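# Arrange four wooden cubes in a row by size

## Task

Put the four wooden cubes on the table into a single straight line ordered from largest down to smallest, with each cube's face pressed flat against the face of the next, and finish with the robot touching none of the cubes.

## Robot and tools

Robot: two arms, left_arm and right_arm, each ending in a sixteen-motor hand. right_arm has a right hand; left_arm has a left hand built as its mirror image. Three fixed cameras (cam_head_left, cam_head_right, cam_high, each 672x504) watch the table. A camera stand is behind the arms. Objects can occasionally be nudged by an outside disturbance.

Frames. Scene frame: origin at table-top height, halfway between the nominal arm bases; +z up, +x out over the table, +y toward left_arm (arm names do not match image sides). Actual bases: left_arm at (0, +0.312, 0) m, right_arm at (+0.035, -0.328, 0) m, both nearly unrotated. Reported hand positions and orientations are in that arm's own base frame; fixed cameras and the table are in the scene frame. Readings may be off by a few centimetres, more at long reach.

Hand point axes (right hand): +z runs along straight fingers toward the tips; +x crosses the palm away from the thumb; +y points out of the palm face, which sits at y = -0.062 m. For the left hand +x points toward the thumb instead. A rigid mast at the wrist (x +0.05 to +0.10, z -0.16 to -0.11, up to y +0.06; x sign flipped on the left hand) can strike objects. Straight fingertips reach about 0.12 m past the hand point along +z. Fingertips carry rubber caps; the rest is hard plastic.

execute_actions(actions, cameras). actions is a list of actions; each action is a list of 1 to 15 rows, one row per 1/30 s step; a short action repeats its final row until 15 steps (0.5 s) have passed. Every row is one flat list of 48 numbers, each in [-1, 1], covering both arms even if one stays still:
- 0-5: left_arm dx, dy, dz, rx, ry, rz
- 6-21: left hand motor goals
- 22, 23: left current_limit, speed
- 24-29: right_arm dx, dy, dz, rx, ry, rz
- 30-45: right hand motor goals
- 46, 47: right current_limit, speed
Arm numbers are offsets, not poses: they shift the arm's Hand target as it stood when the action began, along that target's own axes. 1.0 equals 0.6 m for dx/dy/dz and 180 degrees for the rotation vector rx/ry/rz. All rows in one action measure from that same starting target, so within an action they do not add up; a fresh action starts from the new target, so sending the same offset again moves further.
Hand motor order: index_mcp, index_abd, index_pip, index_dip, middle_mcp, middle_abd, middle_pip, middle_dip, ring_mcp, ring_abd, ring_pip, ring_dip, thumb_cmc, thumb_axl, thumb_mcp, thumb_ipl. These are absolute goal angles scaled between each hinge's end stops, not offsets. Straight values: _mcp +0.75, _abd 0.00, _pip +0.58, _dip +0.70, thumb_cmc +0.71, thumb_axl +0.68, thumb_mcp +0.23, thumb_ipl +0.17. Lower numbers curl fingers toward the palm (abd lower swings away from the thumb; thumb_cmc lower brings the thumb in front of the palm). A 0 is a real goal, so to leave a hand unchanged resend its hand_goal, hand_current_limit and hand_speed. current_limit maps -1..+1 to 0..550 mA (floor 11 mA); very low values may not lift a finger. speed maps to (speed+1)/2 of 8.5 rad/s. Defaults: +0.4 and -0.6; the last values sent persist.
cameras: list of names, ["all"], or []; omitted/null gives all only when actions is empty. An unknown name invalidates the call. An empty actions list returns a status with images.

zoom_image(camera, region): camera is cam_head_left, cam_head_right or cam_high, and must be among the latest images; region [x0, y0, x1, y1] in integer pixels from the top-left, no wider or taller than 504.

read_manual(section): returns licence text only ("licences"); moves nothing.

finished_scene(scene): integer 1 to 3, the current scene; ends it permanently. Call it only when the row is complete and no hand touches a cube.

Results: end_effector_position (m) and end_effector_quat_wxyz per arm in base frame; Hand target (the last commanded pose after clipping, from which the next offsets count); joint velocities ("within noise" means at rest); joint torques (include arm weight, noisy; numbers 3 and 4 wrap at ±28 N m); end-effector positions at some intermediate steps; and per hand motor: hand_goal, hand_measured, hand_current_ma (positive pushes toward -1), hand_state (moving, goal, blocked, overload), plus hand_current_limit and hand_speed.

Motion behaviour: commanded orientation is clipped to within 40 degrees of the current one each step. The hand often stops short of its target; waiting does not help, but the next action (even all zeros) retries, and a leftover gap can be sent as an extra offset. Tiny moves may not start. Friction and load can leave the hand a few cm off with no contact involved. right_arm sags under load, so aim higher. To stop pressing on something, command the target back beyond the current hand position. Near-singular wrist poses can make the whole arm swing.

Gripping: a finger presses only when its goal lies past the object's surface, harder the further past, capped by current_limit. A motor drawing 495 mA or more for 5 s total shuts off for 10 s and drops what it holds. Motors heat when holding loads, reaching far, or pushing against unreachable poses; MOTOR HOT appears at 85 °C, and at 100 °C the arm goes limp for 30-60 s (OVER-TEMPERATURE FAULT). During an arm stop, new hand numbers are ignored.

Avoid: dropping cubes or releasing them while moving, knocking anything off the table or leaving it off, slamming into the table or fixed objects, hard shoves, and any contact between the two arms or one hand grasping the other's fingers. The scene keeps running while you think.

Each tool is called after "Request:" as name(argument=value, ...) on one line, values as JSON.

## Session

Scene 2 done. Now scene 3.

Request:
execute_actions(actions=[])

Scene clock: 0.00 s.
left_arm: end_effector_position=(+0.2250, -0.1734, +0.1647) hand_goal=(+0.754, +0.000, +0.576, +0.696, +0.754, +0.000, +0.576, +0.696, +0.754, +0.000, +0.576, +0.696, +0.714, +0.678, +0.226, +0.168) hand_measured=(+0.754, +0.000, +0.576, +0.696, +0.754, +0.000, +0.576, +0.696, +0.754, +0.000, +0.576, +0.696, +0.714, +0.678, +0.226, +0.168) hand_current_ma=(+0, +0, +0, +0, +0, +0, +0, +0, +0, +0, +0, +0, +0, +0, +0, +0) hand_state=(goal, goal, goal, goal, goal, goal, goal, goal, goal, goal, goal, goal, goal, goal, goal, goal) hand_current_limit=0.40 hand_speed=-0.60 end_effector_quat_wxyz=(+0.437, +0.496, +0.748, -0.057) | right_arm: end_effector_position=(+0.4989, -0.2315, +0.2667) hand_goal=(+0.754, +0.000, +0.576, +0.696, +0.754, +0.000, +0.576, +0.696, +0.754, +0.000, +0.576, +0.696, +0.714, +0.678, +0.226, +0.168) hand_measured=(+0.754, +0.000, +0.576, +0.696, +0.754, +0.000, +0.576, +0.696, +0.754, +0.000, +0.576, +0.696, +0.714, +0.678, +0.226, +0.168) hand_current_ma=(+0, +0, +0, +0, +0, +0, +0, +0, +0, +0, +0, +0, +0, +0, +0, +0) hand_state=(goal, goal, goal, goal, goal, goal, goal, goal, goal, goal, goal, goal, goal, goal, goal, goal) hand_current_limit=0.40 hand_speed=-0.60 end_effector_quat_wxyz=(+0.163, +0.974, -0.108, +0.113)
Joint positions: left_arm=[-1.186 0.491 0.325 -0.548 -0.366 -1.416] | right_arm=[-0.188 1.647 1.585 -1.248 0.306 1.563]
Joint velocities: within noise
Joint torques (N m): no reading
Heat: left arm: hottest waist 32 °C; right arm: hottest waist 33 °C.
Hand target: left_arm +0.2266, -0.1777, +0.1764; +0.446, +0.492, +0.745, -0.064 | right_arm +0.5050, -0.2328, +0.2846; +0.165, +0.971, -0.111, +0.134

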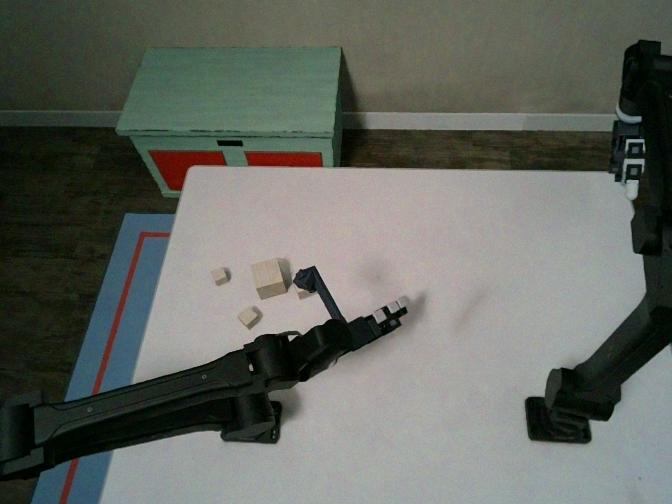

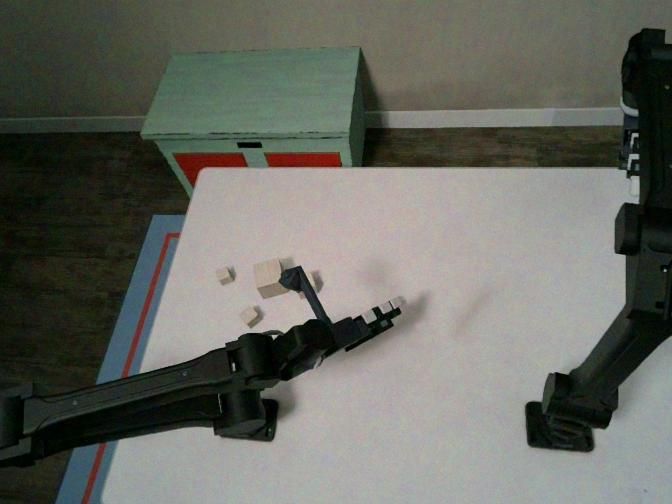

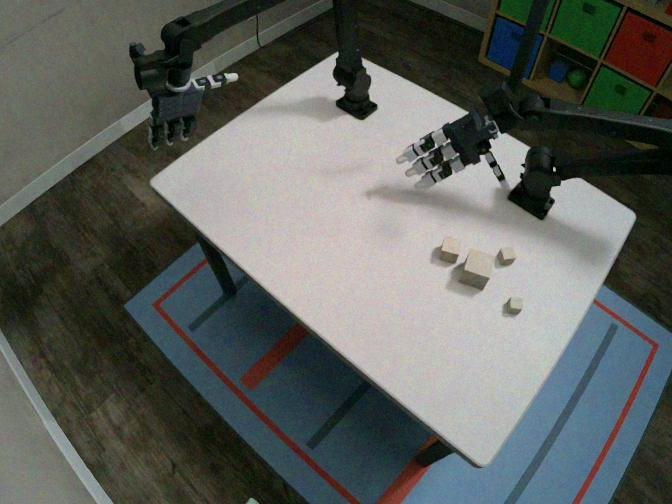

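Request:
zoom_image(camera="cam_head_left", region=[200, 250, 300, 340])

Request:
zoom_image(camera="cam_head_right", region=[205, 250, 325, 340])

Request:
zoom_image(camera="cam_high", region=[430, 225, 530, 325])

Scaled by 5.040 from the camera's 672x504 image, which has a finer 960x720 frame.

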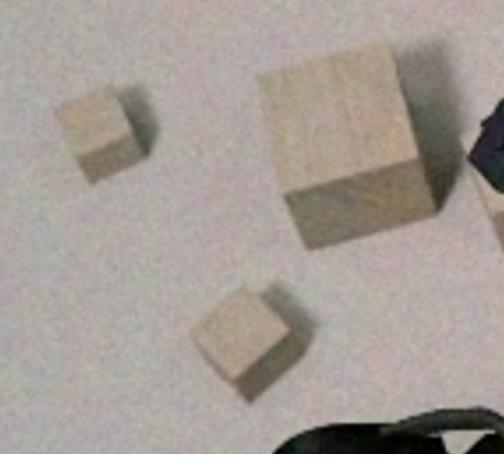

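Scaled by 4.200 from the camera's 672x504 image, which has a finer 960x720 frame.

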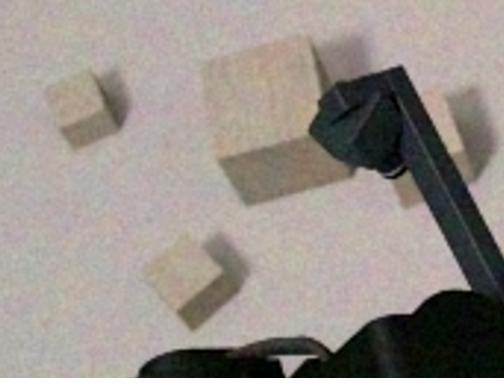

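Scaled by 5.040 from the camera's 672x504 image, which has a finer 960x720 frame.

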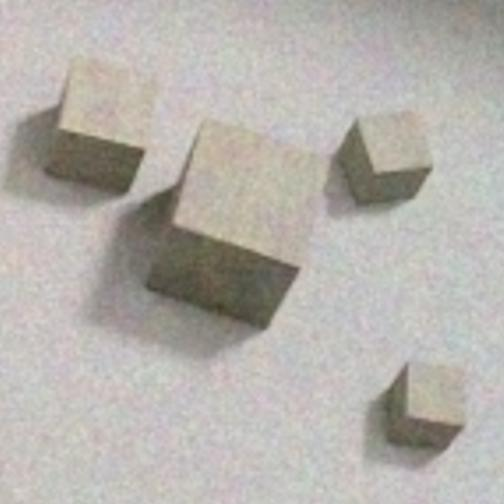

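Request:
execute_actions(actions=[[[-0.1455,0.0687,-0.1188,0,0,0,0.754,0.2,0.576,0.696,0.754,-0.2,0.576,0.696,-0.3,0,-0.5,0,0.714,0.678,0.226,0.168,0.4,-0.6,0,0,0,0,0,0,0.754,0,0.576,0.696,0.754,0,0.576,0.696,0.754,0,0.576,0.696,0.714,0.678,0.226,0.168,0.4,-0.6]],[[-0.02,0.01,-0.02,0.0613,0.1355,-0.0049,0.754,0.2,0.576,0.696,0.754,-0.2,0.576,0.696,-0.3,0,-0.5,0,0.714,0.678,0.226,0.168,0.4,-0.6,0,0,0,0,0,0,0.754,0,0.576,0.696,0.754,0,0.576,0.696,0.754,0,0.576,0.696,0.714,0.678,0.226,0.168,0.4,-0.6]]], cameras=["cam_head_left","cam_high"])

Scene clock: 3.30 s.
left_arm: end_effector_position=(+0.2216, -0.1723, +0.2946) hand_goal=(+0.754, +0.200, +0.576, +0.696, +0.754, -0.200, +0.576, +0.696, -0.300, +0.000, -0.500, +0.000, +0.714, +0.678, +0.226, +0.168) hand_measured=(+0.756, +0.200, +0.576, +0.696, +0.756, -0.192, +0.576, +0.696, -0.286, +0.002, -0.496, +0.002, +0.714, +0.678, +0.224, +0.168) hand_current_ma=(+5, +1, +2, +0, +5, +23, +2, +0, +57, +4, +14, +8, +3, -2, -7, -1) hand_state=(goal, goal, goal, goal, goal, goal, goal, goal, goal, goal, goal, goal, goal, goal, goal, goal) hand_current_limit=0.40 hand_speed=-0.60 end_effector_quat_wxyz=(+0.220, +0.538, +0.813, -0.025) | right_arm: end_effector_position=(+0.4989, -0.2315, +0.2667) hand_goal=(+0.754, +0.000, +0.576, +0.696, +0.754, +0.000, +0.576, +0.696, +0.754, +0.000, +0.576, +0.696, +0.714, +0.678, +0.226, +0.168) hand_measured=(+0.754, +0.000, +0.576, +0.696, +0.754, +0.000, +0.576, +0.696, +0.754, +0.000, +0.576, +0.696, +0.714, +0.678, +0.224, +0.168) hand_current_ma=(+0, +0, +0, +0, +0, +0, +0, +0, +0, +0, +0, +0, +0, +0, -2, +0) hand_state=(goal, goal, goal, goal, goal, goal, goal, goal, goal, goal, goal, goal, goal, goal, goal, goal) hand_current_limit=0.40 hand_speed=-0.60 end_effector_quat_wxyz=(+0.163, +0.974, -0.108, +0.113)
Joint positions: left_arm=[-1.076 0.771 0.949 -1.33 -0.16 -1.444] | right_arm=[-0.188 1.647 1.585 -1.248 0.306 1.563]
Joint torques (N m): left_arm=[1.2 -0.09 12.86 0.66 -0.23 -0.08] | right_arm=[0.26 -14.86 9.32 0.64 0.51 -0.23]
Heat: left arm: hottest waist 32 °C; right arm: hottest waist 33 °C.
Hand target: left_arm +0.2257, -0.1765, +0.3144; +0.229, +0.528, +0.817, -0.033 | right_arm +0.5050, -0.2328, +0.2846; +0.165, +0.971, -0.111, +0.134
Off the commanded pose: left_arm 0.021 m, 2 deg | right_arm 0.019 m, 2 deg.
Step readings (end_effector_position of left_arm | right_arm):
0: (+0.2250, -0.1734, +0.1647) | (+0.4989, -0.2315, +0.2667)
1: (+0.2249, -0.1733, +0.1649) | (+0.4989, -0.2315, +0.2667)
2: (+0.2248, -0.1724, +0.1668) | (+0.4989, -0.2315, +0.2667)
4: (+0.2251, -0.1701, +0.1792) | (+0.4989, -0.2315, +0.2667)
8: (+0.2299, -0.1741, +0.2341) | (+0.4989, -0.2315, +0.2667)
15: (+0.2303, -0.1754, +0.2823) | (+0.4989, -0.2315, +0.2667)
16: (+0.2292, -0.1746, +0.2807) | (+0.4989, -0.2315, +0.2667)
17: (+0.2261, -0.1732, +0.2773) | (+0.4989, -0.2315, +0.2667)
19: (+0.2201, -0.1708, +0.2745) | (+0.4989, -0.2315, +0.2667)
23: (+0.2222, -0.1788, +0.2901) | (+0.4989, -0.2315, +0.2667)
30: (+0.2236, -0.1751, +0.2944) | (+0.4989, -0.2315, +0.2667)
Images, in order (width x height): cam_head_left 672x504, cam_high 672x504.

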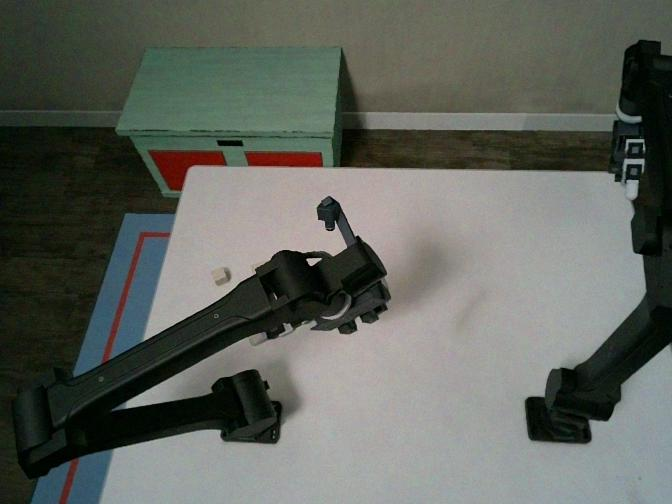

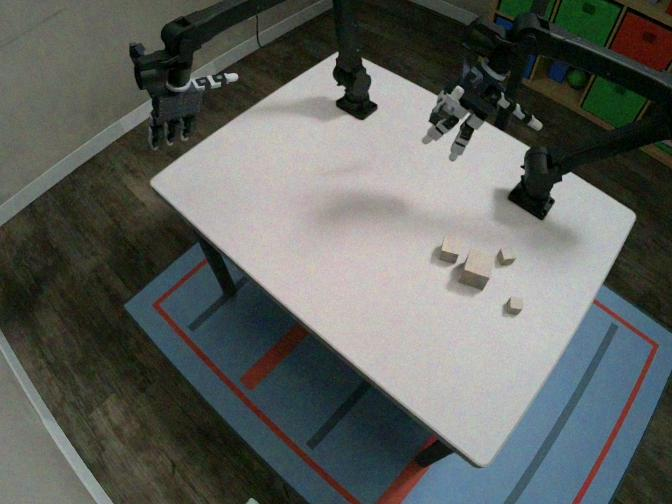

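Request:
execute_actions(actions=[[[-0.0202,0.0527,0.0204,0.0511,0.0198,0.1603,0.754,0.2,0.576,0.696,0.754,-0.2,0.576,0.696,-0.3,0,-0.5,0,0.714,0.678,0.226,0.168,0.0,-0.7,0,0,0,0,0,0,0.754,0,0.576,0.696,0.754,0,0.576,0.696,0.754,0,0.576,0.696,0.714,0.678,0.226,0.168,0.4,-0.6]],[[0.0075,0.0585,0.0108,0.0511,0.0198,0.1603,0.754,0.2,0.576,0.696,0.754,-0.2,0.576,0.696,-0.3,0,-0.5,0,0.714,0.678,0.226,0.168,-0.2,-0.7,0,0,0,0,0,0,0.754,0,0.576,0.696,0.754,0,0.576,0.696,0.754,0,0.576,0.696,0.714,0.678,0.226,0.168,0.4,-0.6]],[[0.0298,0.0498,0.0378,0.0511,0.0198,0.1603,0.754,0.2,0.576,0.696,0.754,-0.2,0.576,0.696,-0.3,0,-0.5,0,0.714,0.678,0.226,0.168,-0.2,-0.7,0,0,0,0,0,0,0.754,0,0.576,0.696,0.754,0,0.576,0.696,0.754,0,0.576,0.696,0.714,0.678,0.226,0.168,0.4,-0.6]]], cameras=["all"])

Request:
zoom_image(camera="cam_high", region=[400, 170, 500, 270])

Request:
zoom_image(camera="cam_head_left", region=[270, 220, 370, 320])

Scene clock: 8.10 s.
left_arm: end_effector_position=(+0.3221, -0.1787, +0.2796) hand_goal=(+0.754, +0.200, +0.576, +0.696, +0.754, -0.200, +0.576, +0.696, -0.300, +0.000, -0.500, +0.000, +0.714, +0.678, +0.226, +0.168) hand_measured=(+0.756, +0.200, +0.576, +0.696, +0.756, -0.196, +0.576, +0.696, -0.286, +0.002, -0.496, +0.002, +0.716, +0.678, +0.224, +0.168) hand_current_ma=(+3, +1, +2, +0, +4, +10, +2, +0, +56, +4, +12, +8, +5, -2, -11, -1) hand_state=(goal, goal, goal, goal, goal, goal, goal, goal, goal, goal, goal, goal, goal, goal, goal, goal) hand_current_limit=-0.20 hand_speed=-0.70 end_effector_quat_wxyz=(-0.007, +0.973, +0.230, +0.000) | right_arm: end_effector_position=(+0.4989, -0.2315, +0.2667) hand_goal=(+0.754, +0.000, +0.576, +0.696, +0.754, +0.000, +0.576, +0.696, +0.754, +0.000, +0.576, +0.696, +0.714, +0.678, +0.226, +0.168) hand_measured=(+0.754, +0.000, +0.576, +0.696, +0.754, +0.000, +0.576, +0.696, +0.754, +0.000, +0.576, +0.696, +0.714, +0.678, +0.224, +0.168) hand_current_ma=(+0, +0, +0, +0, +0, +0, +0, +0, +0, +0, +0, +0, +0, +0, -2, +0) hand_state=(goal, goal, goal, goal, goal, goal, goal, goal, goal, goal, goal, goal, goal, goal, goal, goal) hand_current_limit=0.40 hand_speed=-0.60 end_effector_quat_wxyz=(+0.163, +0.974, -0.108, +0.113)
Joint positions: left_arm=[-0.41 1.094 1.173 -1.659 -0.012 0.696] | right_arm=[-0.188 1.647 1.585 -1.248 0.306 1.563]
Joint torques (N m): left_arm=[1.14 -3.43 11.89 -0.08 0.12 0.04] | right_arm=[0.62 -15.27 9.21 0.76 0.5 -0.18]
Heat: left arm: hottest elbow 34 °C; right arm: hottest waist 33 °C.
Hand target: left_arm +0.3335, -0.1824, +0.2945; +0.000, +0.975, +0.224, +0.000 | right_arm +0.5050, -0.2328, +0.2846; +0.165, +0.971, -0.111, +0.134
Off the commanded pose: left_arm 0.019 m, 1 deg | right_arm 0.019 m, 2 deg.
Step readings (end_effector_position of left_arm | right_arm):
0: (+0.2216, -0.1722, +0.2946) | (+0.4989, -0.2315, +0.2667)
1: (+0.2216, -0.1725, +0.2944) | (+0.4989, -0.2315, +0.2667)
2: (+0.2227, -0.1729, +0.2939) | (+0.4989, -0.2315, +0.2667)
4: (+0.2276, -0.1725, +0.2929) | (+0.4989, -0.2315, +0.2667)
8: (+0.2411, -0.1655, +0.2913) | (+0.4989, -0.2315, +0.2667)
15: (+0.2501, -0.1651, +0.2892) | (+0.4989, -0.2315, +0.2667)
16: (+0.2514, -0.1657, +0.2901) | (+0.4989, -0.2315, +0.2667)
17: (+0.2542, -0.1654, +0.2912) | (+0.4989, -0.2315, +0.2667)
19: (+0.2621, -0.1639, +0.2932) | (+0.4989, -0.2315, +0.2667)
23: (+0.2793, -0.1587, +0.2904) | (+0.4989, -0.2315, +0.2667)
30: (+0.2889, -0.1636, +0.2905) | (+0.4989, -0.2315, +0.2667)
31: (+0.2897, -0.1643, +0.2916) | (+0.4989, -0.2315, +0.2667)
32: (+0.2926, -0.1633, +0.2927) | (+0.4989, -0.2315, +0.2667)
34: (+0.3022, -0.1621, +0.2928) | (+0.4989, -0.2315, +0.2667)
38: (+0.3213, -0.1634, +0.2801) | (+0.4989, -0.2315, +0.2667)
45: (+0.3264, -0.1715, +0.2700) | (+0.4989, -0.2315, +0.2667)

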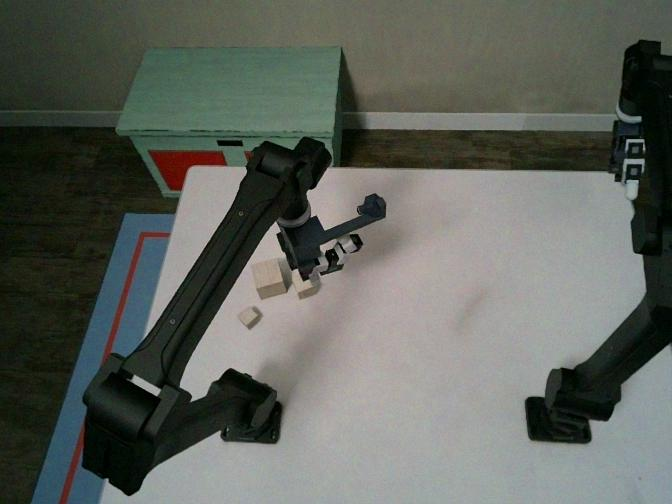

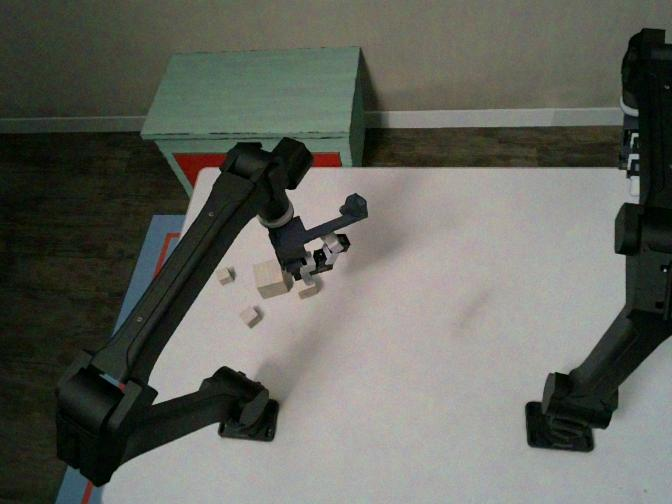

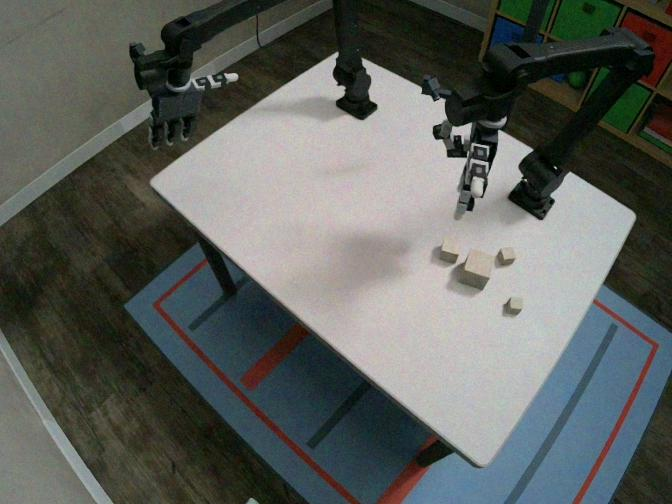

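Scaled by 5.040 from the camera's 672x504 image, which has a finer 960x720 frame.

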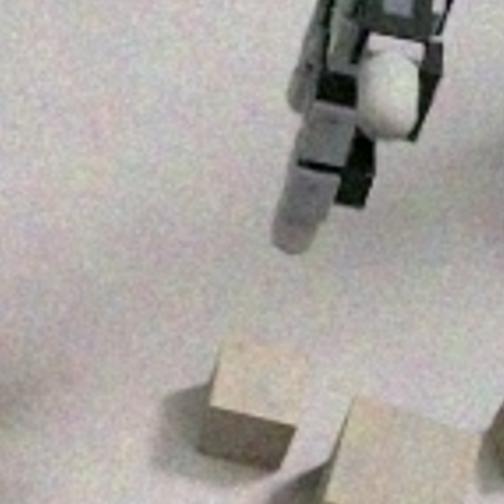

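Scaled by 5.040 from the camera's 672x504 image, which has a finer 960x720 frame.

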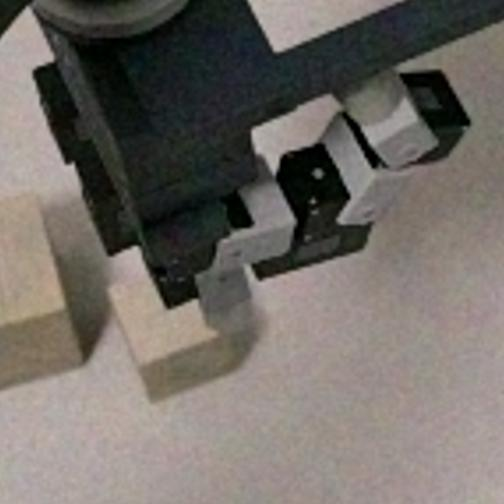

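Request:
execute_actions(actions=[[[0.037,-0.0192,0.1167,0,0,0,0.754,0.2,0.576,0.696,0.754,-0.2,0.576,0.696,-0.3,0,-0.5,0,0.714,0.678,0.226,0.168,-0.2,-0.7,0,0,0,0,0,0,0.754,0,0.576,0.696,0.754,0,0.576,0.696,0.754,0,0.576,0.696,0.714,0.678,0.226,0.168,0.4,-0.6]]], cameras=["all"])

Request:
zoom_image(camera="cam_high", region=[415, 200, 485, 270])

Request:
zoom_image(camera="cam_head_left", region=[270, 240, 340, 310])

Scene clock: 10.00 s.
left_arm: end_effector_position=(+0.3460, -0.1617, +0.2318) hand_goal=(+0.754, +0.200, +0.576, +0.696, +0.754, -0.200, +0.576, +0.696, -0.300, +0.000, -0.500, +0.000, +0.714, +0.678, +0.226, +0.168) hand_measured=(+0.754, +0.200, +0.576, +0.696, +0.754, -0.196, +0.576, +0.696, -0.286, +0.002, -0.496, +0.002, +0.716, +0.678, +0.224, +0.168) hand_current_ma=(+0, +0, +2, +0, +1, +8, +2, +0, +51, +4, +12, +8, +4, -2, -11, -1) hand_state=(goal, goal, goal, goal, goal, goal, goal, goal, goal, goal, goal, goal, goal, goal, goal, goal) hand_current_limit=-0.20 hand_speed=-0.70 end_effector_quat_wxyz=(+0.000, +0.974, +0.227, +0.004) | right_arm: end_effector_position=(+0.4989, -0.2315, +0.2667) hand_goal=(+0.754, +0.000, +0.576, +0.696, +0.754, +0.000, +0.576, +0.696, +0.754, +0.000, +0.576, +0.696, +0.714, +0.678, +0.226, +0.168) hand_measured=(+0.754, +0.000, +0.576, +0.696, +0.754, +0.000, +0.576, +0.696, +0.754, +0.000, +0.576, +0.696, +0.714, +0.678, +0.224, +0.168) hand_current_ma=(+0, +0, +0, +0, +0, +0, +0, +0, +0, +0, +0, +0, +0, +0, -2, +0) hand_state=(goal, goal, goal, goal, goal, goal, goal, goal, goal, goal, goal, goal, goal, goal, goal, goal) hand_current_limit=0.40 hand_speed=-0.60 end_effector_quat_wxyz=(+0.163, +0.974, -0.108, +0.113)
Joint positions: left_arm=[-0.321 1.126 1.067 -1.504 -0.004 0.791] | right_arm=[-0.188 1.647 1.585 -1.248 0.306 1.563]
Joint torques (N m): left_arm=[0.73 -4.48 7.73 1.16 0.16 0.05] | right_arm=[0.79 -14.92 9.35 0.7 0.51 -0.26]
Heat: left arm: hottest elbow 34 °C; right arm: hottest waist 33 °C.
Hand target: left_arm +0.3485, -0.1624, +0.2244; +0.000, +0.975, +0.224, +0.000 | right_arm +0.5050, -0.2328, +0.2846; +0.165, +0.971, -0.111, +0.134
Off the commanded pose: left_arm 0.008 m, 1 deg | right_arm 0.019 m, 2 deg.
Step readings (end_effector_position of left_arm | right_arm):
0: (+0.3221, -0.1787, +0.2796) | (+0.4989, -0.2315, +0.2667)
1: (+0.3222, -0.1786, +0.2797) | (+0.4989, -0.2315, +0.2667)
2: (+0.3241, -0.1774, +0.2795) | (+0.4989, -0.2315, +0.2667)
4: (+0.3319, -0.1757, +0.2746) | (+0.4989, -0.2315, +0.2667)
8: (+0.3402, -0.1626, +0.2479) | (+0.4989, -0.2315, +0.2667)
15: (+0.3456, -0.1607, +0.2315) | (+0.4989, -0.2315, +0.2667)

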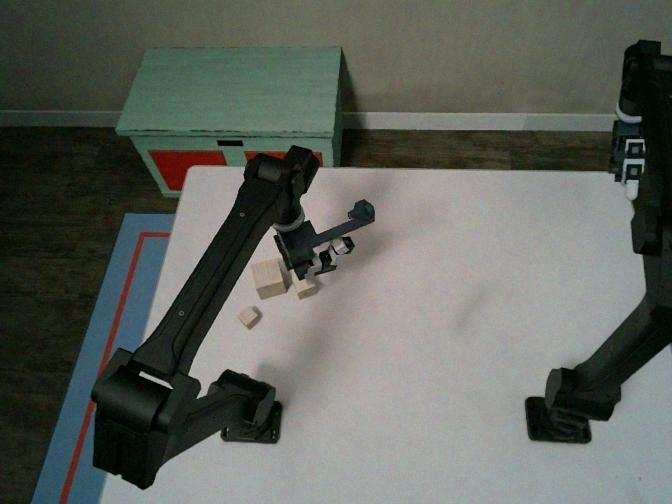

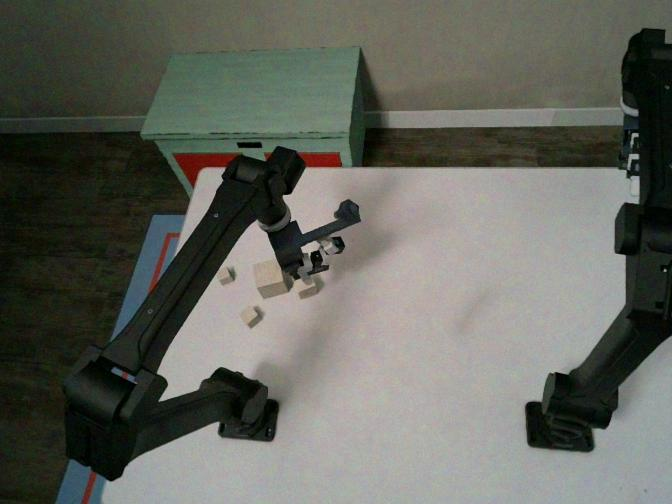

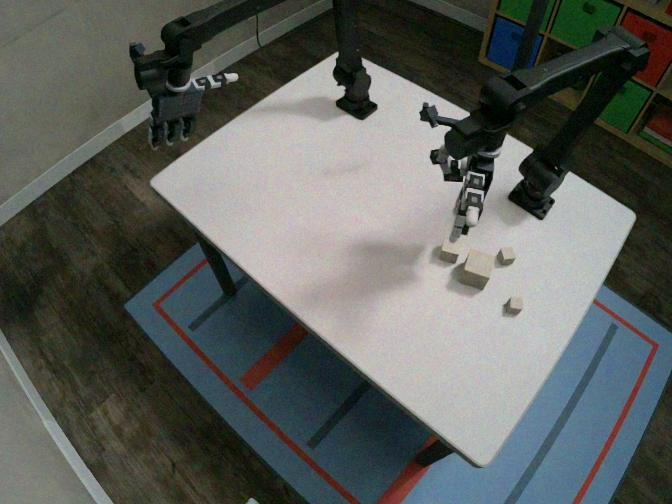

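Scaled by 7.200 from the camera's 672x504 image, which has a finer 960x720 frame.

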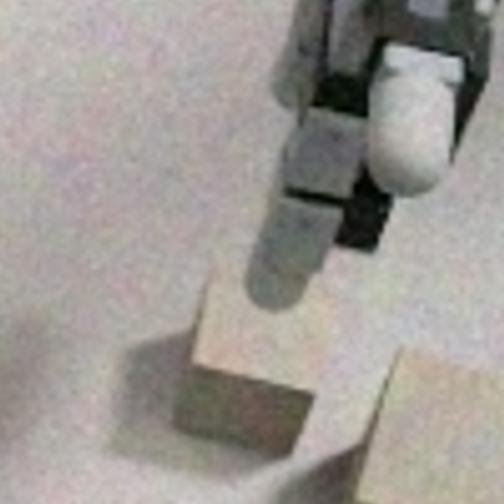

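Scaled by 7.200 from the camera's 672x504 image, which has a finer 960x720 frame.

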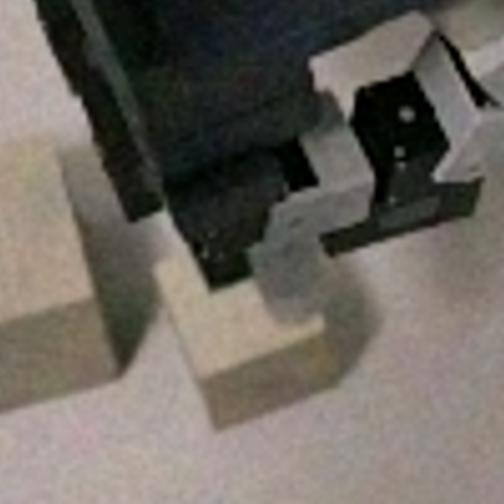

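Request:
execute_actions(actions=[[[0.0028,-0.0097,0.085,0,0,0,0.754,0.18,0.576,0.696,0.754,-0.18,0.576,0.696,-0.3,0,-0.5,0,0.714,0.678,0.226,0.168,-0.2,-0.7,0,0,0,0,0,0,0.754,0,0.576,0.696,0.754,0,0.576,0.696,0.754,0,0.576,0.696,0.714,0.678,0.226,0.168,0.4,-0.6]]], cameras=["cam_head_left","cam_high"])

Request:
zoom_image(camera="cam_high", region=[415, 200, 485, 270])

Request:
zoom_image(camera="cam_head_left", region=[270, 240, 340, 310])

Scene clock: 11.13 s.
left_arm: end_effector_position=(+0.3452, -0.1575, +0.1820) hand_goal=(+0.754, +0.180, +0.576, +0.696, +0.754, -0.180, +0.576, +0.696, -0.300, +0.000, -0.500, +0.000, +0.714, +0.678, +0.226, +0.168) hand_measured=(+0.754, +0.182, +0.576, +0.696, +0.754, -0.182, +0.576, +0.696, -0.288, +0.002, -0.496, +0.002, +0.716, +0.678, +0.224, +0.168) hand_current_ma=(+0, +5, +2, +0, +1, -5, +2, +0, +50, +4, +12, +8, +4, -2, -11, -1) hand_state=(goal, goal, goal, goal, goal, goal, goal, goal, goal, goal, goal, goal, goal, goal, goal, goal) hand_current_limit=-0.20 hand_speed=-0.70 end_effector_quat_wxyz=(+0.001, +0.974, +0.225, +0.006) | right_arm: end_effector_position=(+0.4989, -0.2315, +0.2667) hand_goal=(+0.754, +0.000, +0.576, +0.696, +0.754, +0.000, +0.576, +0.696, +0.754, +0.000, +0.576, +0.696, +0.714, +0.678, +0.226, +0.168) hand_measured=(+0.754, +0.000, +0.576, +0.696, +0.754, +0.000, +0.576, +0.696, +0.754, +0.000, +0.576, +0.696, +0.714, +0.678, +0.224, +0.168) hand_current_ma=(+0, +0, +0, +0, +0, +0, +0, +0, +0, +0, +0, +0, +0, +0, -2, +0) hand_state=(goal, goal, goal, goal, goal, goal, goal, goal, goal, goal, goal, goal, goal, goal, goal, goal) hand_current_limit=0.40 hand_speed=-0.60 end_effector_quat_wxyz=(+0.163, +0.974, -0.108, +0.113)
Joint positions: left_arm=[-0.307 1.137 0.942 -1.366 -0.004 0.809] | right_arm=[-0.188 1.647 1.585 -1.248 0.306 1.563]
Joint torques (N m): left_arm=[1.14 -4.25 7.6 1.16 0.16 0.04] | right_arm=[0.73 -15.5 9.26 0.76 0.53 -0.27]
Heat: left arm: hottest elbow 34 °C; right arm: hottest waist 33 °C.
Hand target: left_arm +0.3475, -0.1563, +0.1735; +0.000, +0.975, +0.224, +0.000 | right_arm +0.5050, -0.2328, +0.2846; +0.165, +0.971, -0.111, +0.134
Off the commanded pose: left_arm 0.009 m, 1 deg | right_arm 0.019 m, 2 deg.
Step readings (end_effector_position of left_arm | right_arm):
0: (+0.3460, -0.1618, +0.2318) | (+0.4989, -0.2315, +0.2667)
1: (+0.3460, -0.1618, +0.2313) | (+0.4989, -0.2315, +0.2667)
2: (+0.3470, -0.1622, +0.2289) | (+0.4989, -0.2315, +0.2667)
4: (+0.3488, -0.1618, +0.2179) | (+0.4989, -0.2315, +0.2667)
8: (+0.3407, -0.1574, +0.1887) | (+0.4989, -0.2315, +0.2667)
15: (+0.3445, -0.1572, +0.1817) | (+0.4989, -0.2315, +0.2667)
Images, in order (width x height): cam_head_left 672x504, cam_high 672x504.

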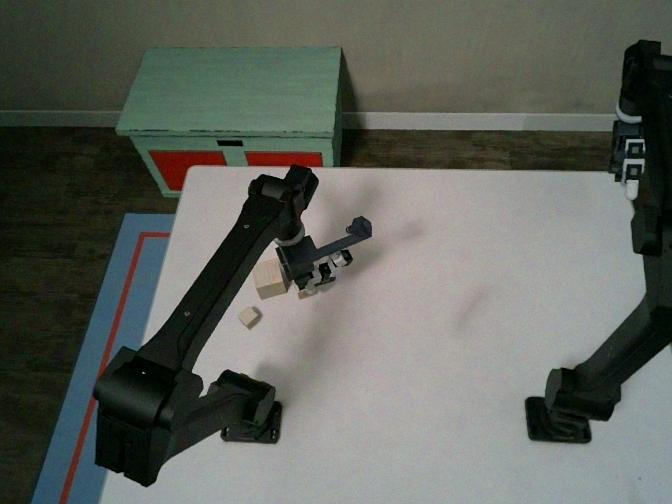

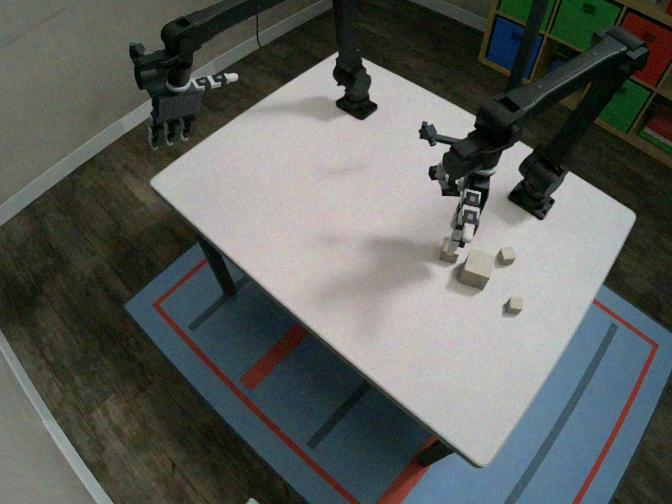

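Scaled by 7.200 from the camera's 672x504 image, which has a finer 960x720 frame.

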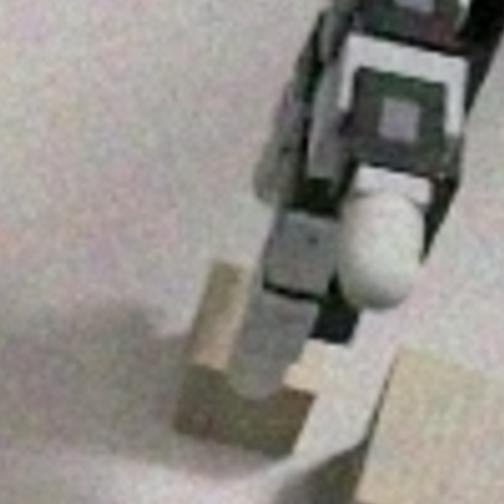

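Scaled by 7.200 from the camera's 672x504 image, which has a finer 960x720 frame.

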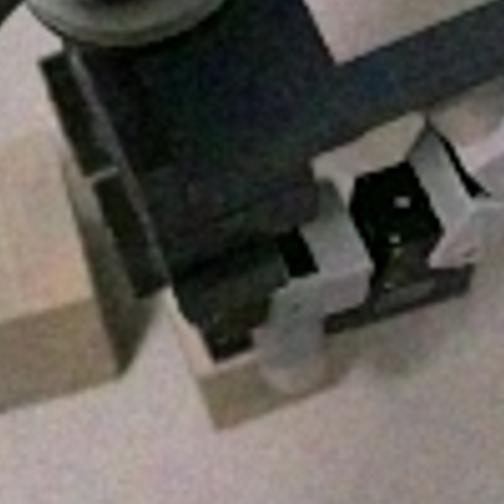

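Request:
execute_actions(actions=[])

Request:
zoom_image(camera="cam_high", region=[400, 180, 500, 280])

Request:
zoom_image(camera="cam_head_left", region=[240, 210, 340, 310])

Scene clock: 11.83 s.
left_arm: end_effector_position=(+0.3452, -0.1575, +0.1820) hand_goal=(+0.754, +0.180, +0.576, +0.696, +0.754, -0.180, +0.576, +0.696, -0.300, +0.000, -0.500, +0.000, +0.714, +0.678, +0.226, +0.168) hand_measured=(+0.754, +0.182, +0.576, +0.696, +0.754, -0.182, +0.576, +0.696, -0.288, +0.002, -0.496, +0.002, +0.716, +0.678, +0.224, +0.168) hand_current_ma=(+0, +5, +2, +0, +1, -5, +2, +0, +50, +4, +12, +8, +4, -2, -11, -1) hand_state=(goal, goal, goal, goal, goal, goal, goal, goal, goal, goal, goal, goal, goal, goal, goal, goal) hand_current_limit=-0.20 hand_speed=-0.70 end_effector_quat_wxyz=(+0.001, +0.974, +0.225, +0.006) | right_arm: end_effector_position=(+0.4989, -0.2315, +0.2667) hand_goal=(+0.754, +0.000, +0.576, +0.696, +0.754, +0.000, +0.576, +0.696, +0.754, +0.000, +0.576, +0.696, +0.714, +0.678, +0.226, +0.168) hand_measured=(+0.754, +0.000, +0.576, +0.696, +0.754, +0.000, +0.576, +0.696, +0.754, +0.000, +0.576, +0.696, +0.714, +0.678, +0.224, +0.168) hand_current_ma=(+0, +0, +0, +0, +0, +0, +0, +0, +0, +0, +0, +0, +0, +0, -2, +0) hand_state=(goal, goal, goal, goal, goal, goal, goal, goal, goal, goal, goal, goal, goal, goal, goal, goal) hand_current_limit=0.40 hand_speed=-0.60 end_effector_quat_wxyz=(+0.163, +0.974, -0.108, +0.113)
Joint positions: left_arm=[-0.307 1.137 0.942 -1.366 -0.004 0.81] | right_arm=[-0.188 1.647 1.585 -1.248 0.306 1.563]
Joint velocities: within noise
Joint torques (N m): left_arm=[1.08 -4.19 7.65 1.17 0.15 0.04] | right_arm=[-0.03 -15.44 9.33 0.76 0.47 -0.22]
Heat: left arm: hottest elbow 34 °C; right arm: hottest waist 33 °C.
Hand target: left_arm +0.3475, -0.1563, +0.1735; +0.000, +0.975, +0.224, +0.000 | right_arm +0.5050, -0.2328, +0.2846; +0.165, +0.971, -0.111, +0.134
Off the commanded pose: left_arm 0.009 m, 1 deg | right_arm 0.019 m, 2 deg.

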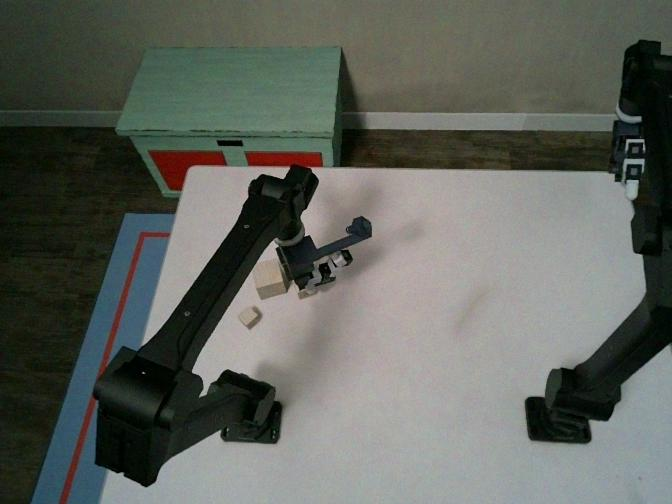

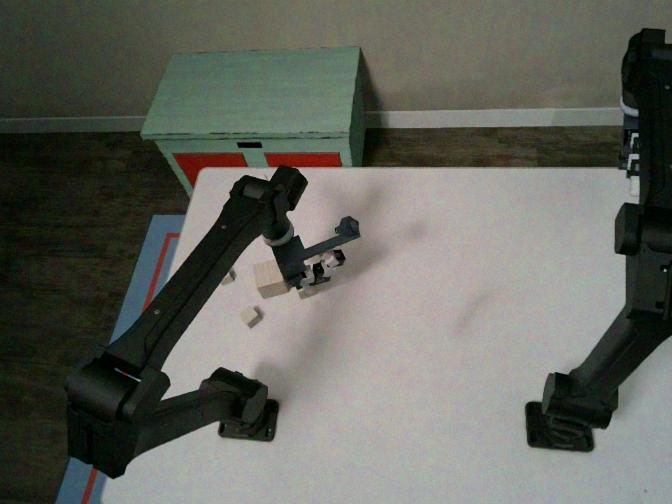

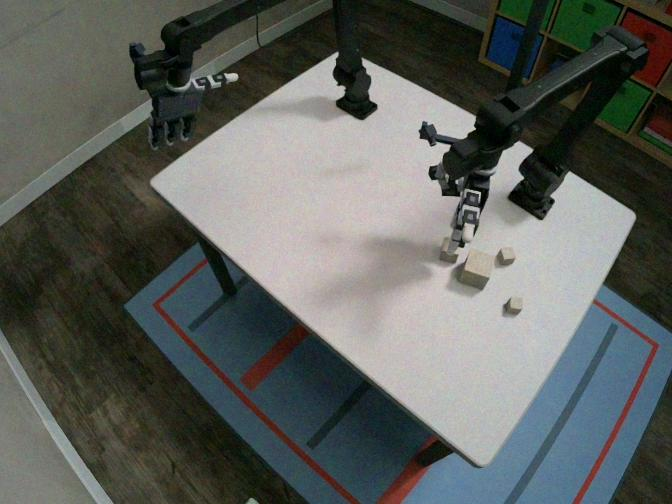

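Scaled by 5.040 from the camera's 672x504 image, which has a finer 960x720 frame.

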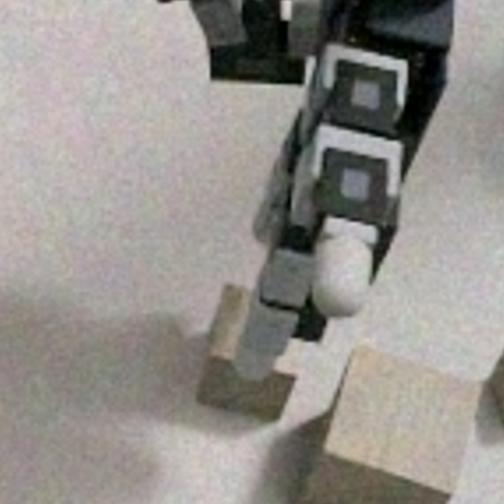

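Scaled by 5.040 from the camera's 672x504 image, which has a finer 960x720 frame.

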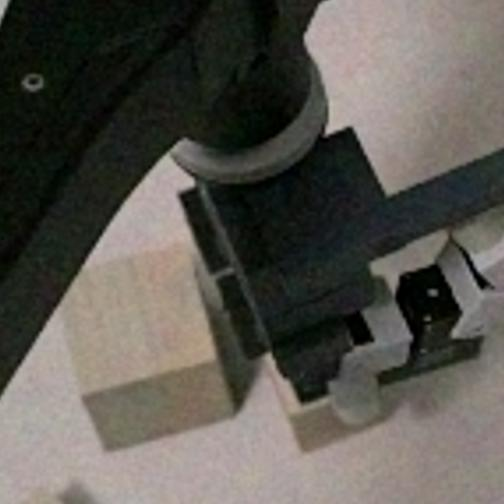

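Request:
execute_actions(actions=[[[0.0015,-0.003,0.025,0,0,0,0.754,0.18,0.576,0.696,0.754,-0.18,0.576,0.696,-0.3,0,-0.5,0,0.714,0.678,0.226,0.168,-0.2,-0.7,0,0,0,0,0,0,0.754,0,0.576,0.696,0.754,0,0.576,0.696,0.754,0,0.576,0.696,0.714,0.678,0.226,0.168,0.4,-0.6]],[[0,0,0.03,0,0,0,0.754,0.18,0.576,0.696,0.754,-0.18,0.576,0.696,-0.3,0,-0.5,0,0.714,0.678,0.226,0.168,-0.2,-0.7,0,0,0,0,0,0,0.754,0,0.576,0.696,0.754,0,0.576,0.696,0.754,0,0.576,0.696,0.714,0.678,0.226,0.168,0.4,-0.6]]], cameras=["cam_high","cam_head_left"])

Request:
zoom_image(camera="cam_high", region=[415, 200, 485, 270])

Request:
zoom_image(camera="cam_head_left", region=[270, 240, 340, 310])

Scene clock: 13.37 s.
left_arm: end_effector_position=(+0.3467, -0.1562, +0.1507) hand_goal=(+0.754, +0.180, +0.576, +0.696, +0.754, -0.180, +0.576, +0.696, -0.300, +0.000, -0.500, +0.000, +0.714, +0.678, +0.226, +0.168) hand_measured=(+0.754, +0.182, +0.576, +0.696, +0.754, -0.182, +0.576, +0.696, -0.288, +0.002, -0.496, +0.002, +0.716, +0.678, +0.224, +0.168) hand_current_ma=(+0, +5, +2, +0, +1, -5, +2, +0, +50, +4, +12, +8, +4, -2, -11, -1) hand_state=(goal, goal, goal, goal, goal, goal, goal, goal, goal, goal, goal, goal, goal, goal, goal, goal) hand_current_limit=-0.20 hand_speed=-0.70 end_effector_quat_wxyz=(+0.002, +0.974, +0.225, +0.007) | right_arm: end_effector_position=(+0.4989, -0.2315, +0.2667) hand_goal=(+0.754, +0.000, +0.576, +0.696, +0.754, +0.000, +0.576, +0.696, +0.754, +0.000, +0.576, +0.696, +0.714, +0.678, +0.226, +0.168) hand_measured=(+0.754, +0.000, +0.576, +0.696, +0.754, +0.000, +0.576, +0.696, +0.754, +0.000, +0.576, +0.696, +0.714, +0.678, +0.224, +0.168) hand_current_ma=(+0, +0, +0, +0, +0, +0, +0, +0, +0, +0, +0, +0, +0, +0, -2, +0) hand_state=(goal, goal, goal, goal, goal, goal, goal, goal, goal, goal, goal, goal, goal, goal, goal, goal) hand_current_limit=0.40 hand_speed=-0.60 end_effector_quat_wxyz=(+0.163, +0.974, -0.108, +0.113)
Joint positions: left_arm=[-0.302 1.159 0.874 -1.271 -0.004 0.816] | right_arm=[-0.188 1.647 1.585 -1.248 0.306 1.563]
Joint torques (N m): left_arm=[1.2 -4.13 7.28 1.16 0.16 0.05] | right_arm=[0.21 -14.74 9.16 0.7 0.49 -0.25]
Heat: left arm: hottest elbow 34 °C; right arm: hottest waist 33 °C.
Hand target: left_arm +0.3475, -0.1542, +0.1404; -0.001, +0.975, +0.224, +0.000 | right_arm +0.5050, -0.2328, +0.2846; +0.165, +0.971, -0.111, +0.134
Off the commanded pose: left_arm 0.011 m, 1 deg | right_arm 0.019 m, 2 deg.
Step readings (end_effector_position of left_arm | right_arm):
0: (+0.3452, -0.1575, +0.1820) | (+0.4989, -0.2315, +0.2667)
1: (+0.3454, -0.1576, +0.1820) | (+0.4989, -0.2315, +0.2667)
2: (+0.3458, -0.1576, +0.1816) | (+0.4989, -0.2315, +0.2667)
4: (+0.3471, -0.1575, +0.1795) | (+0.4989, -0.2315, +0.2667)
8: (+0.3458, -0.1560, +0.1724) | (+0.4989, -0.2315, +0.2667)
15: (+0.3463, -0.1562, +0.1696) | (+0.4989, -0.2315, +0.2667)
16: (+0.3463, -0.1562, +0.1695) | (+0.4989, -0.2315, +0.2667)
17: (+0.3469, -0.1562, +0.1689) | (+0.4989, -0.2315, +0.2667)
19: (+0.3479, -0.1565, +0.1655) | (+0.4989, -0.2315, +0.2667)
23: (+0.3455, -0.1558, +0.1550) | (+0.4989, -0.2315, +0.2667)
30: (+0.3464, -0.1561, +0.1506) | (+0.4989, -0.2315, +0.2667)
Images, in order (width x height): cam_head_left 672x504, cam_high 672x504.

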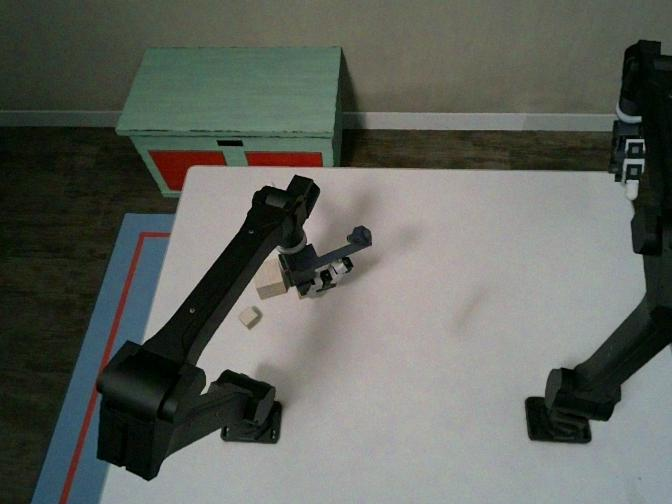

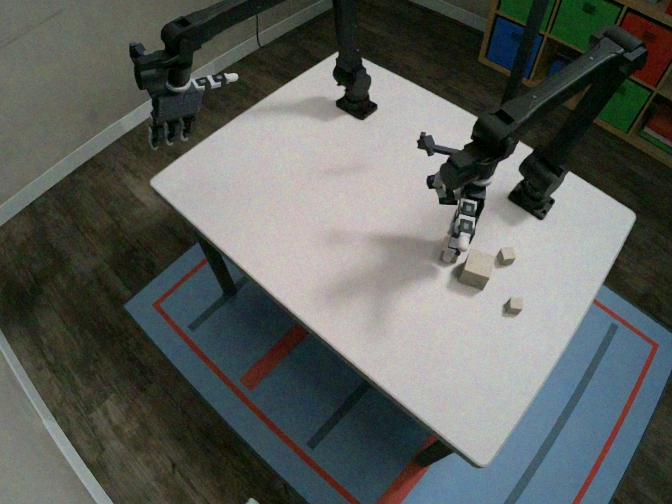

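Scaled by 7.200 from the camera's 672x504 image, which has a finer 960x720 frame.

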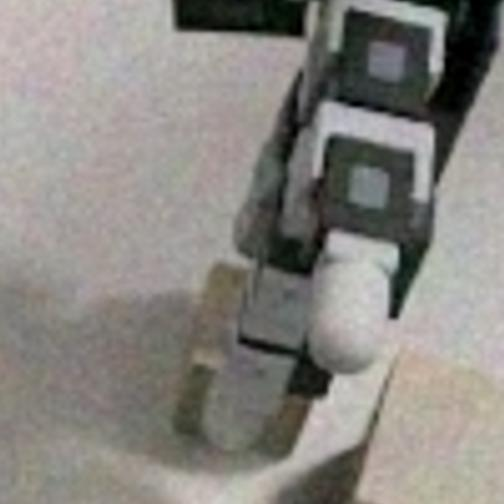

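Scaled by 7.200 from the camera's 672x504 image, which has a finer 960x720 frame.

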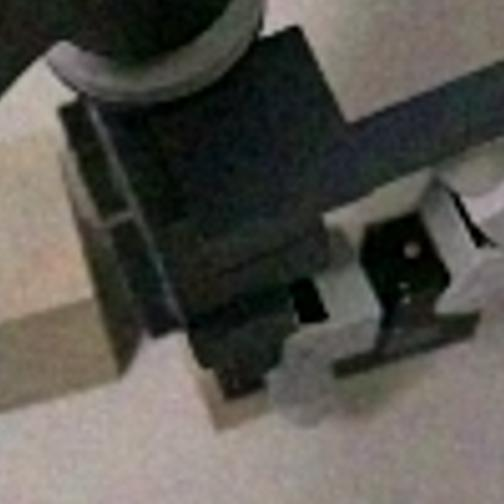

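Request:
execute_actions(actions=[[[0,0,0.018,0,0,0,0.754,0.18,0.576,0.696,0.754,-0.18,0.576,0.696,-0.3,0,-0.5,0,0.714,0.678,0.226,0.168,-0.2,-0.7,0,0,0,0,0,0,0.754,0,0.576,0.696,0.754,0,0.576,0.696,0.754,0,0.576,0.696,0.714,0.678,0.226,0.168,0.4,-0.6]],[[0,0,0,0,0,0,0.754,0.12,0.576,0.696,0.754,-0.12,0.576,0.696,-0.3,0,-0.5,0,0.714,0.678,0.226,0.168,-0.2,-0.85,0,0,0,0,0,0,0.754,0,0.576,0.696,0.754,0,0.576,0.696,0.754,0,0.576,0.696,0.714,0.678,0.226,0.168,0.4,-0.6]]], cameras=["cam_high","cam_head_left"])

Request:
zoom_image(camera="cam_high", region=[415, 200, 485, 270])

Request:
zoom_image(camera="cam_head_left", region=[270, 240, 340, 310])

Scene clock: 14.80 s.
left_arm: end_effector_position=(+0.3474, -0.1565, +0.1410) hand_goal=(+0.754, +0.120, +0.576, +0.696, +0.754, -0.120, +0.576, +0.696, -0.300, +0.000, -0.500, +0.000, +0.714, +0.678, +0.226, +0.168) hand_measured=(+0.754, +0.122, +0.576, +0.696, +0.754, -0.126, +0.576, +0.696, -0.288, +0.002, -0.496, +0.002, +0.716, +0.678, +0.224, +0.168) hand_current_ma=(+0, +8, +2, +0, +1, -15, +2, +0, +50, +4, +12, +8, +4, -2, -11, -1) hand_state=(goal, goal, goal, goal, goal, goal, goal, goal, goal, goal, goal, goal, goal, goal, goal, goal) hand_current_limit=-0.20 hand_speed=-0.85 end_effector_quat_wxyz=(+0.003, +0.974, +0.224, +0.009) | right_arm: end_effector_position=(+0.4989, -0.2315, +0.2667) hand_goal=(+0.754, +0.000, +0.576, +0.696, +0.754, +0.000, +0.576, +0.696, +0.754, +0.000, +0.576, +0.696, +0.714, +0.678, +0.226, +0.168) hand_measured=(+0.754, +0.000, +0.576, +0.696, +0.754, +0.000, +0.576, +0.696, +0.754, +0.000, +0.576, +0.696, +0.714, +0.678, +0.224, +0.168) hand_current_ma=(+0, +0, +0, +0, +0, +0, +0, +0, +0, +0, +0, +0, +0, +0, -2, +0) hand_state=(goal, goal, goal, goal, goal, goal, goal, goal, goal, goal, goal, goal, goal, goal, goal, goal) hand_current_limit=0.40 hand_speed=-0.60 end_effector_quat_wxyz=(+0.163, +0.974, -0.108, +0.113)
Joint positions: left_arm=[-0.302 1.168 0.853 -1.239 -0.004 0.816] | right_arm=[-0.188 1.647 1.585 -1.248 0.306 1.563]
Joint torques (N m): left_arm=[1.2 -4.13 7.12 1.16 0.14 0.04] | right_arm=[1.32 -15.27 9.37 0.66 0.47 -0.24]
Heat: left arm: hottest elbow 34 °C; right arm: hottest waist 33 °C.
Hand target: left_arm +0.3476, -0.1543, +0.1297; +0.000, +0.975, +0.224, +0.000 | right_arm +0.5050, -0.2328, +0.2846; +0.165, +0.971, -0.111, +0.134
Off the commanded pose: left_arm 0.011 m, 1 deg | right_arm 0.019 m, 2 deg.
Step readings (end_effector_position of left_arm | right_arm):
0: (+0.3467, -0.1562, +0.1507) | (+0.4989, -0.2315, +0.2667)
1: (+0.3468, -0.1562, +0.1507) | (+0.4989, -0.2315, +0.2667)
2: (+0.3472, -0.1563, +0.1505) | (+0.4989, -0.2315, +0.2667)
4: (+0.3480, -0.1566, +0.1489) | (+0.4989, -0.2315, +0.2667)
8: (+0.3469, -0.1563, +0.1434) | (+0.4989, -0.2315, +0.2667)
15: (+0.3472, -0.1564, +0.1409) | (+0.4989, -0.2315, +0.2667)
16: (+0.3473, -0.1565, +0.1410) | (+0.4989, -0.2315, +0.2667)
17: (+0.3474, -0.1565, +0.1410) | (+0.4989, -0.2315, +0.2667)
19: (+0.3474, -0.1565, +0.1410) | (+0.4989, -0.2315, +0.2667)
23: (+0.3474, -0.1565, +0.1410) | (+0.4989, -0.2315, +0.2667)
30: (+0.3474, -0.1565, +0.1410) | (+0.4989, -0.2315, +0.2667)
Images, in order (width x height): cam_head_left 672x504, cam_high 672x504.

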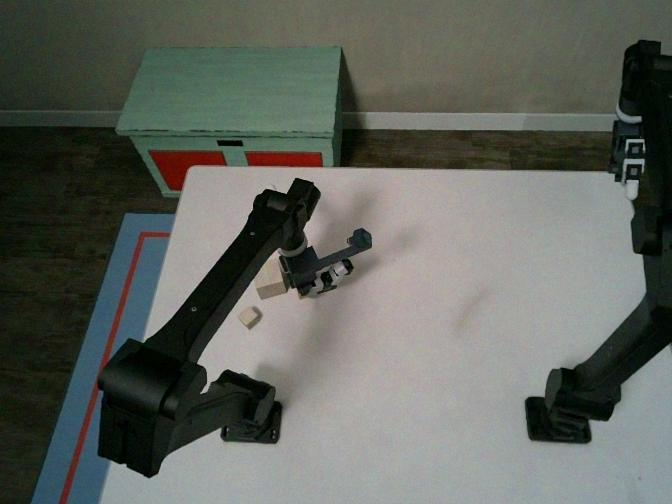

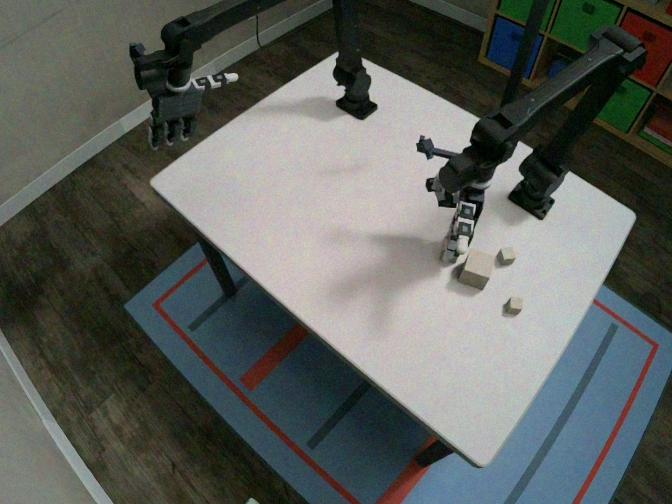

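Scaled by 7.200 from the camera's 672x504 image, which has a finer 960x720 frame.

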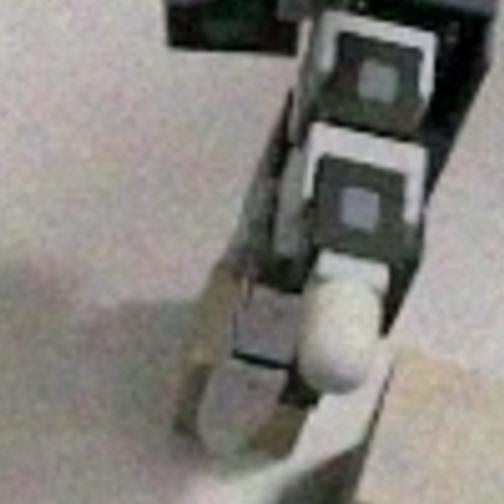

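Scaled by 7.200 from the camera's 672x504 image, which has a finer 960x720 frame.

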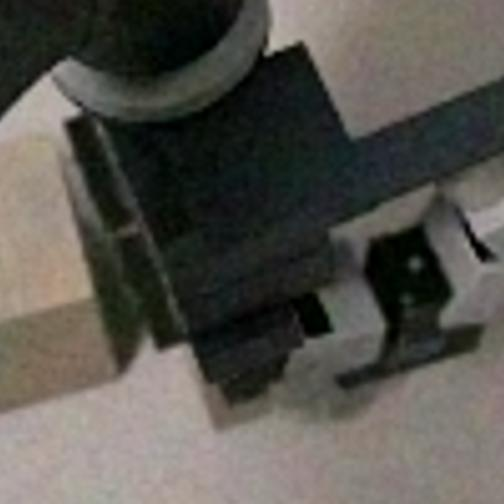

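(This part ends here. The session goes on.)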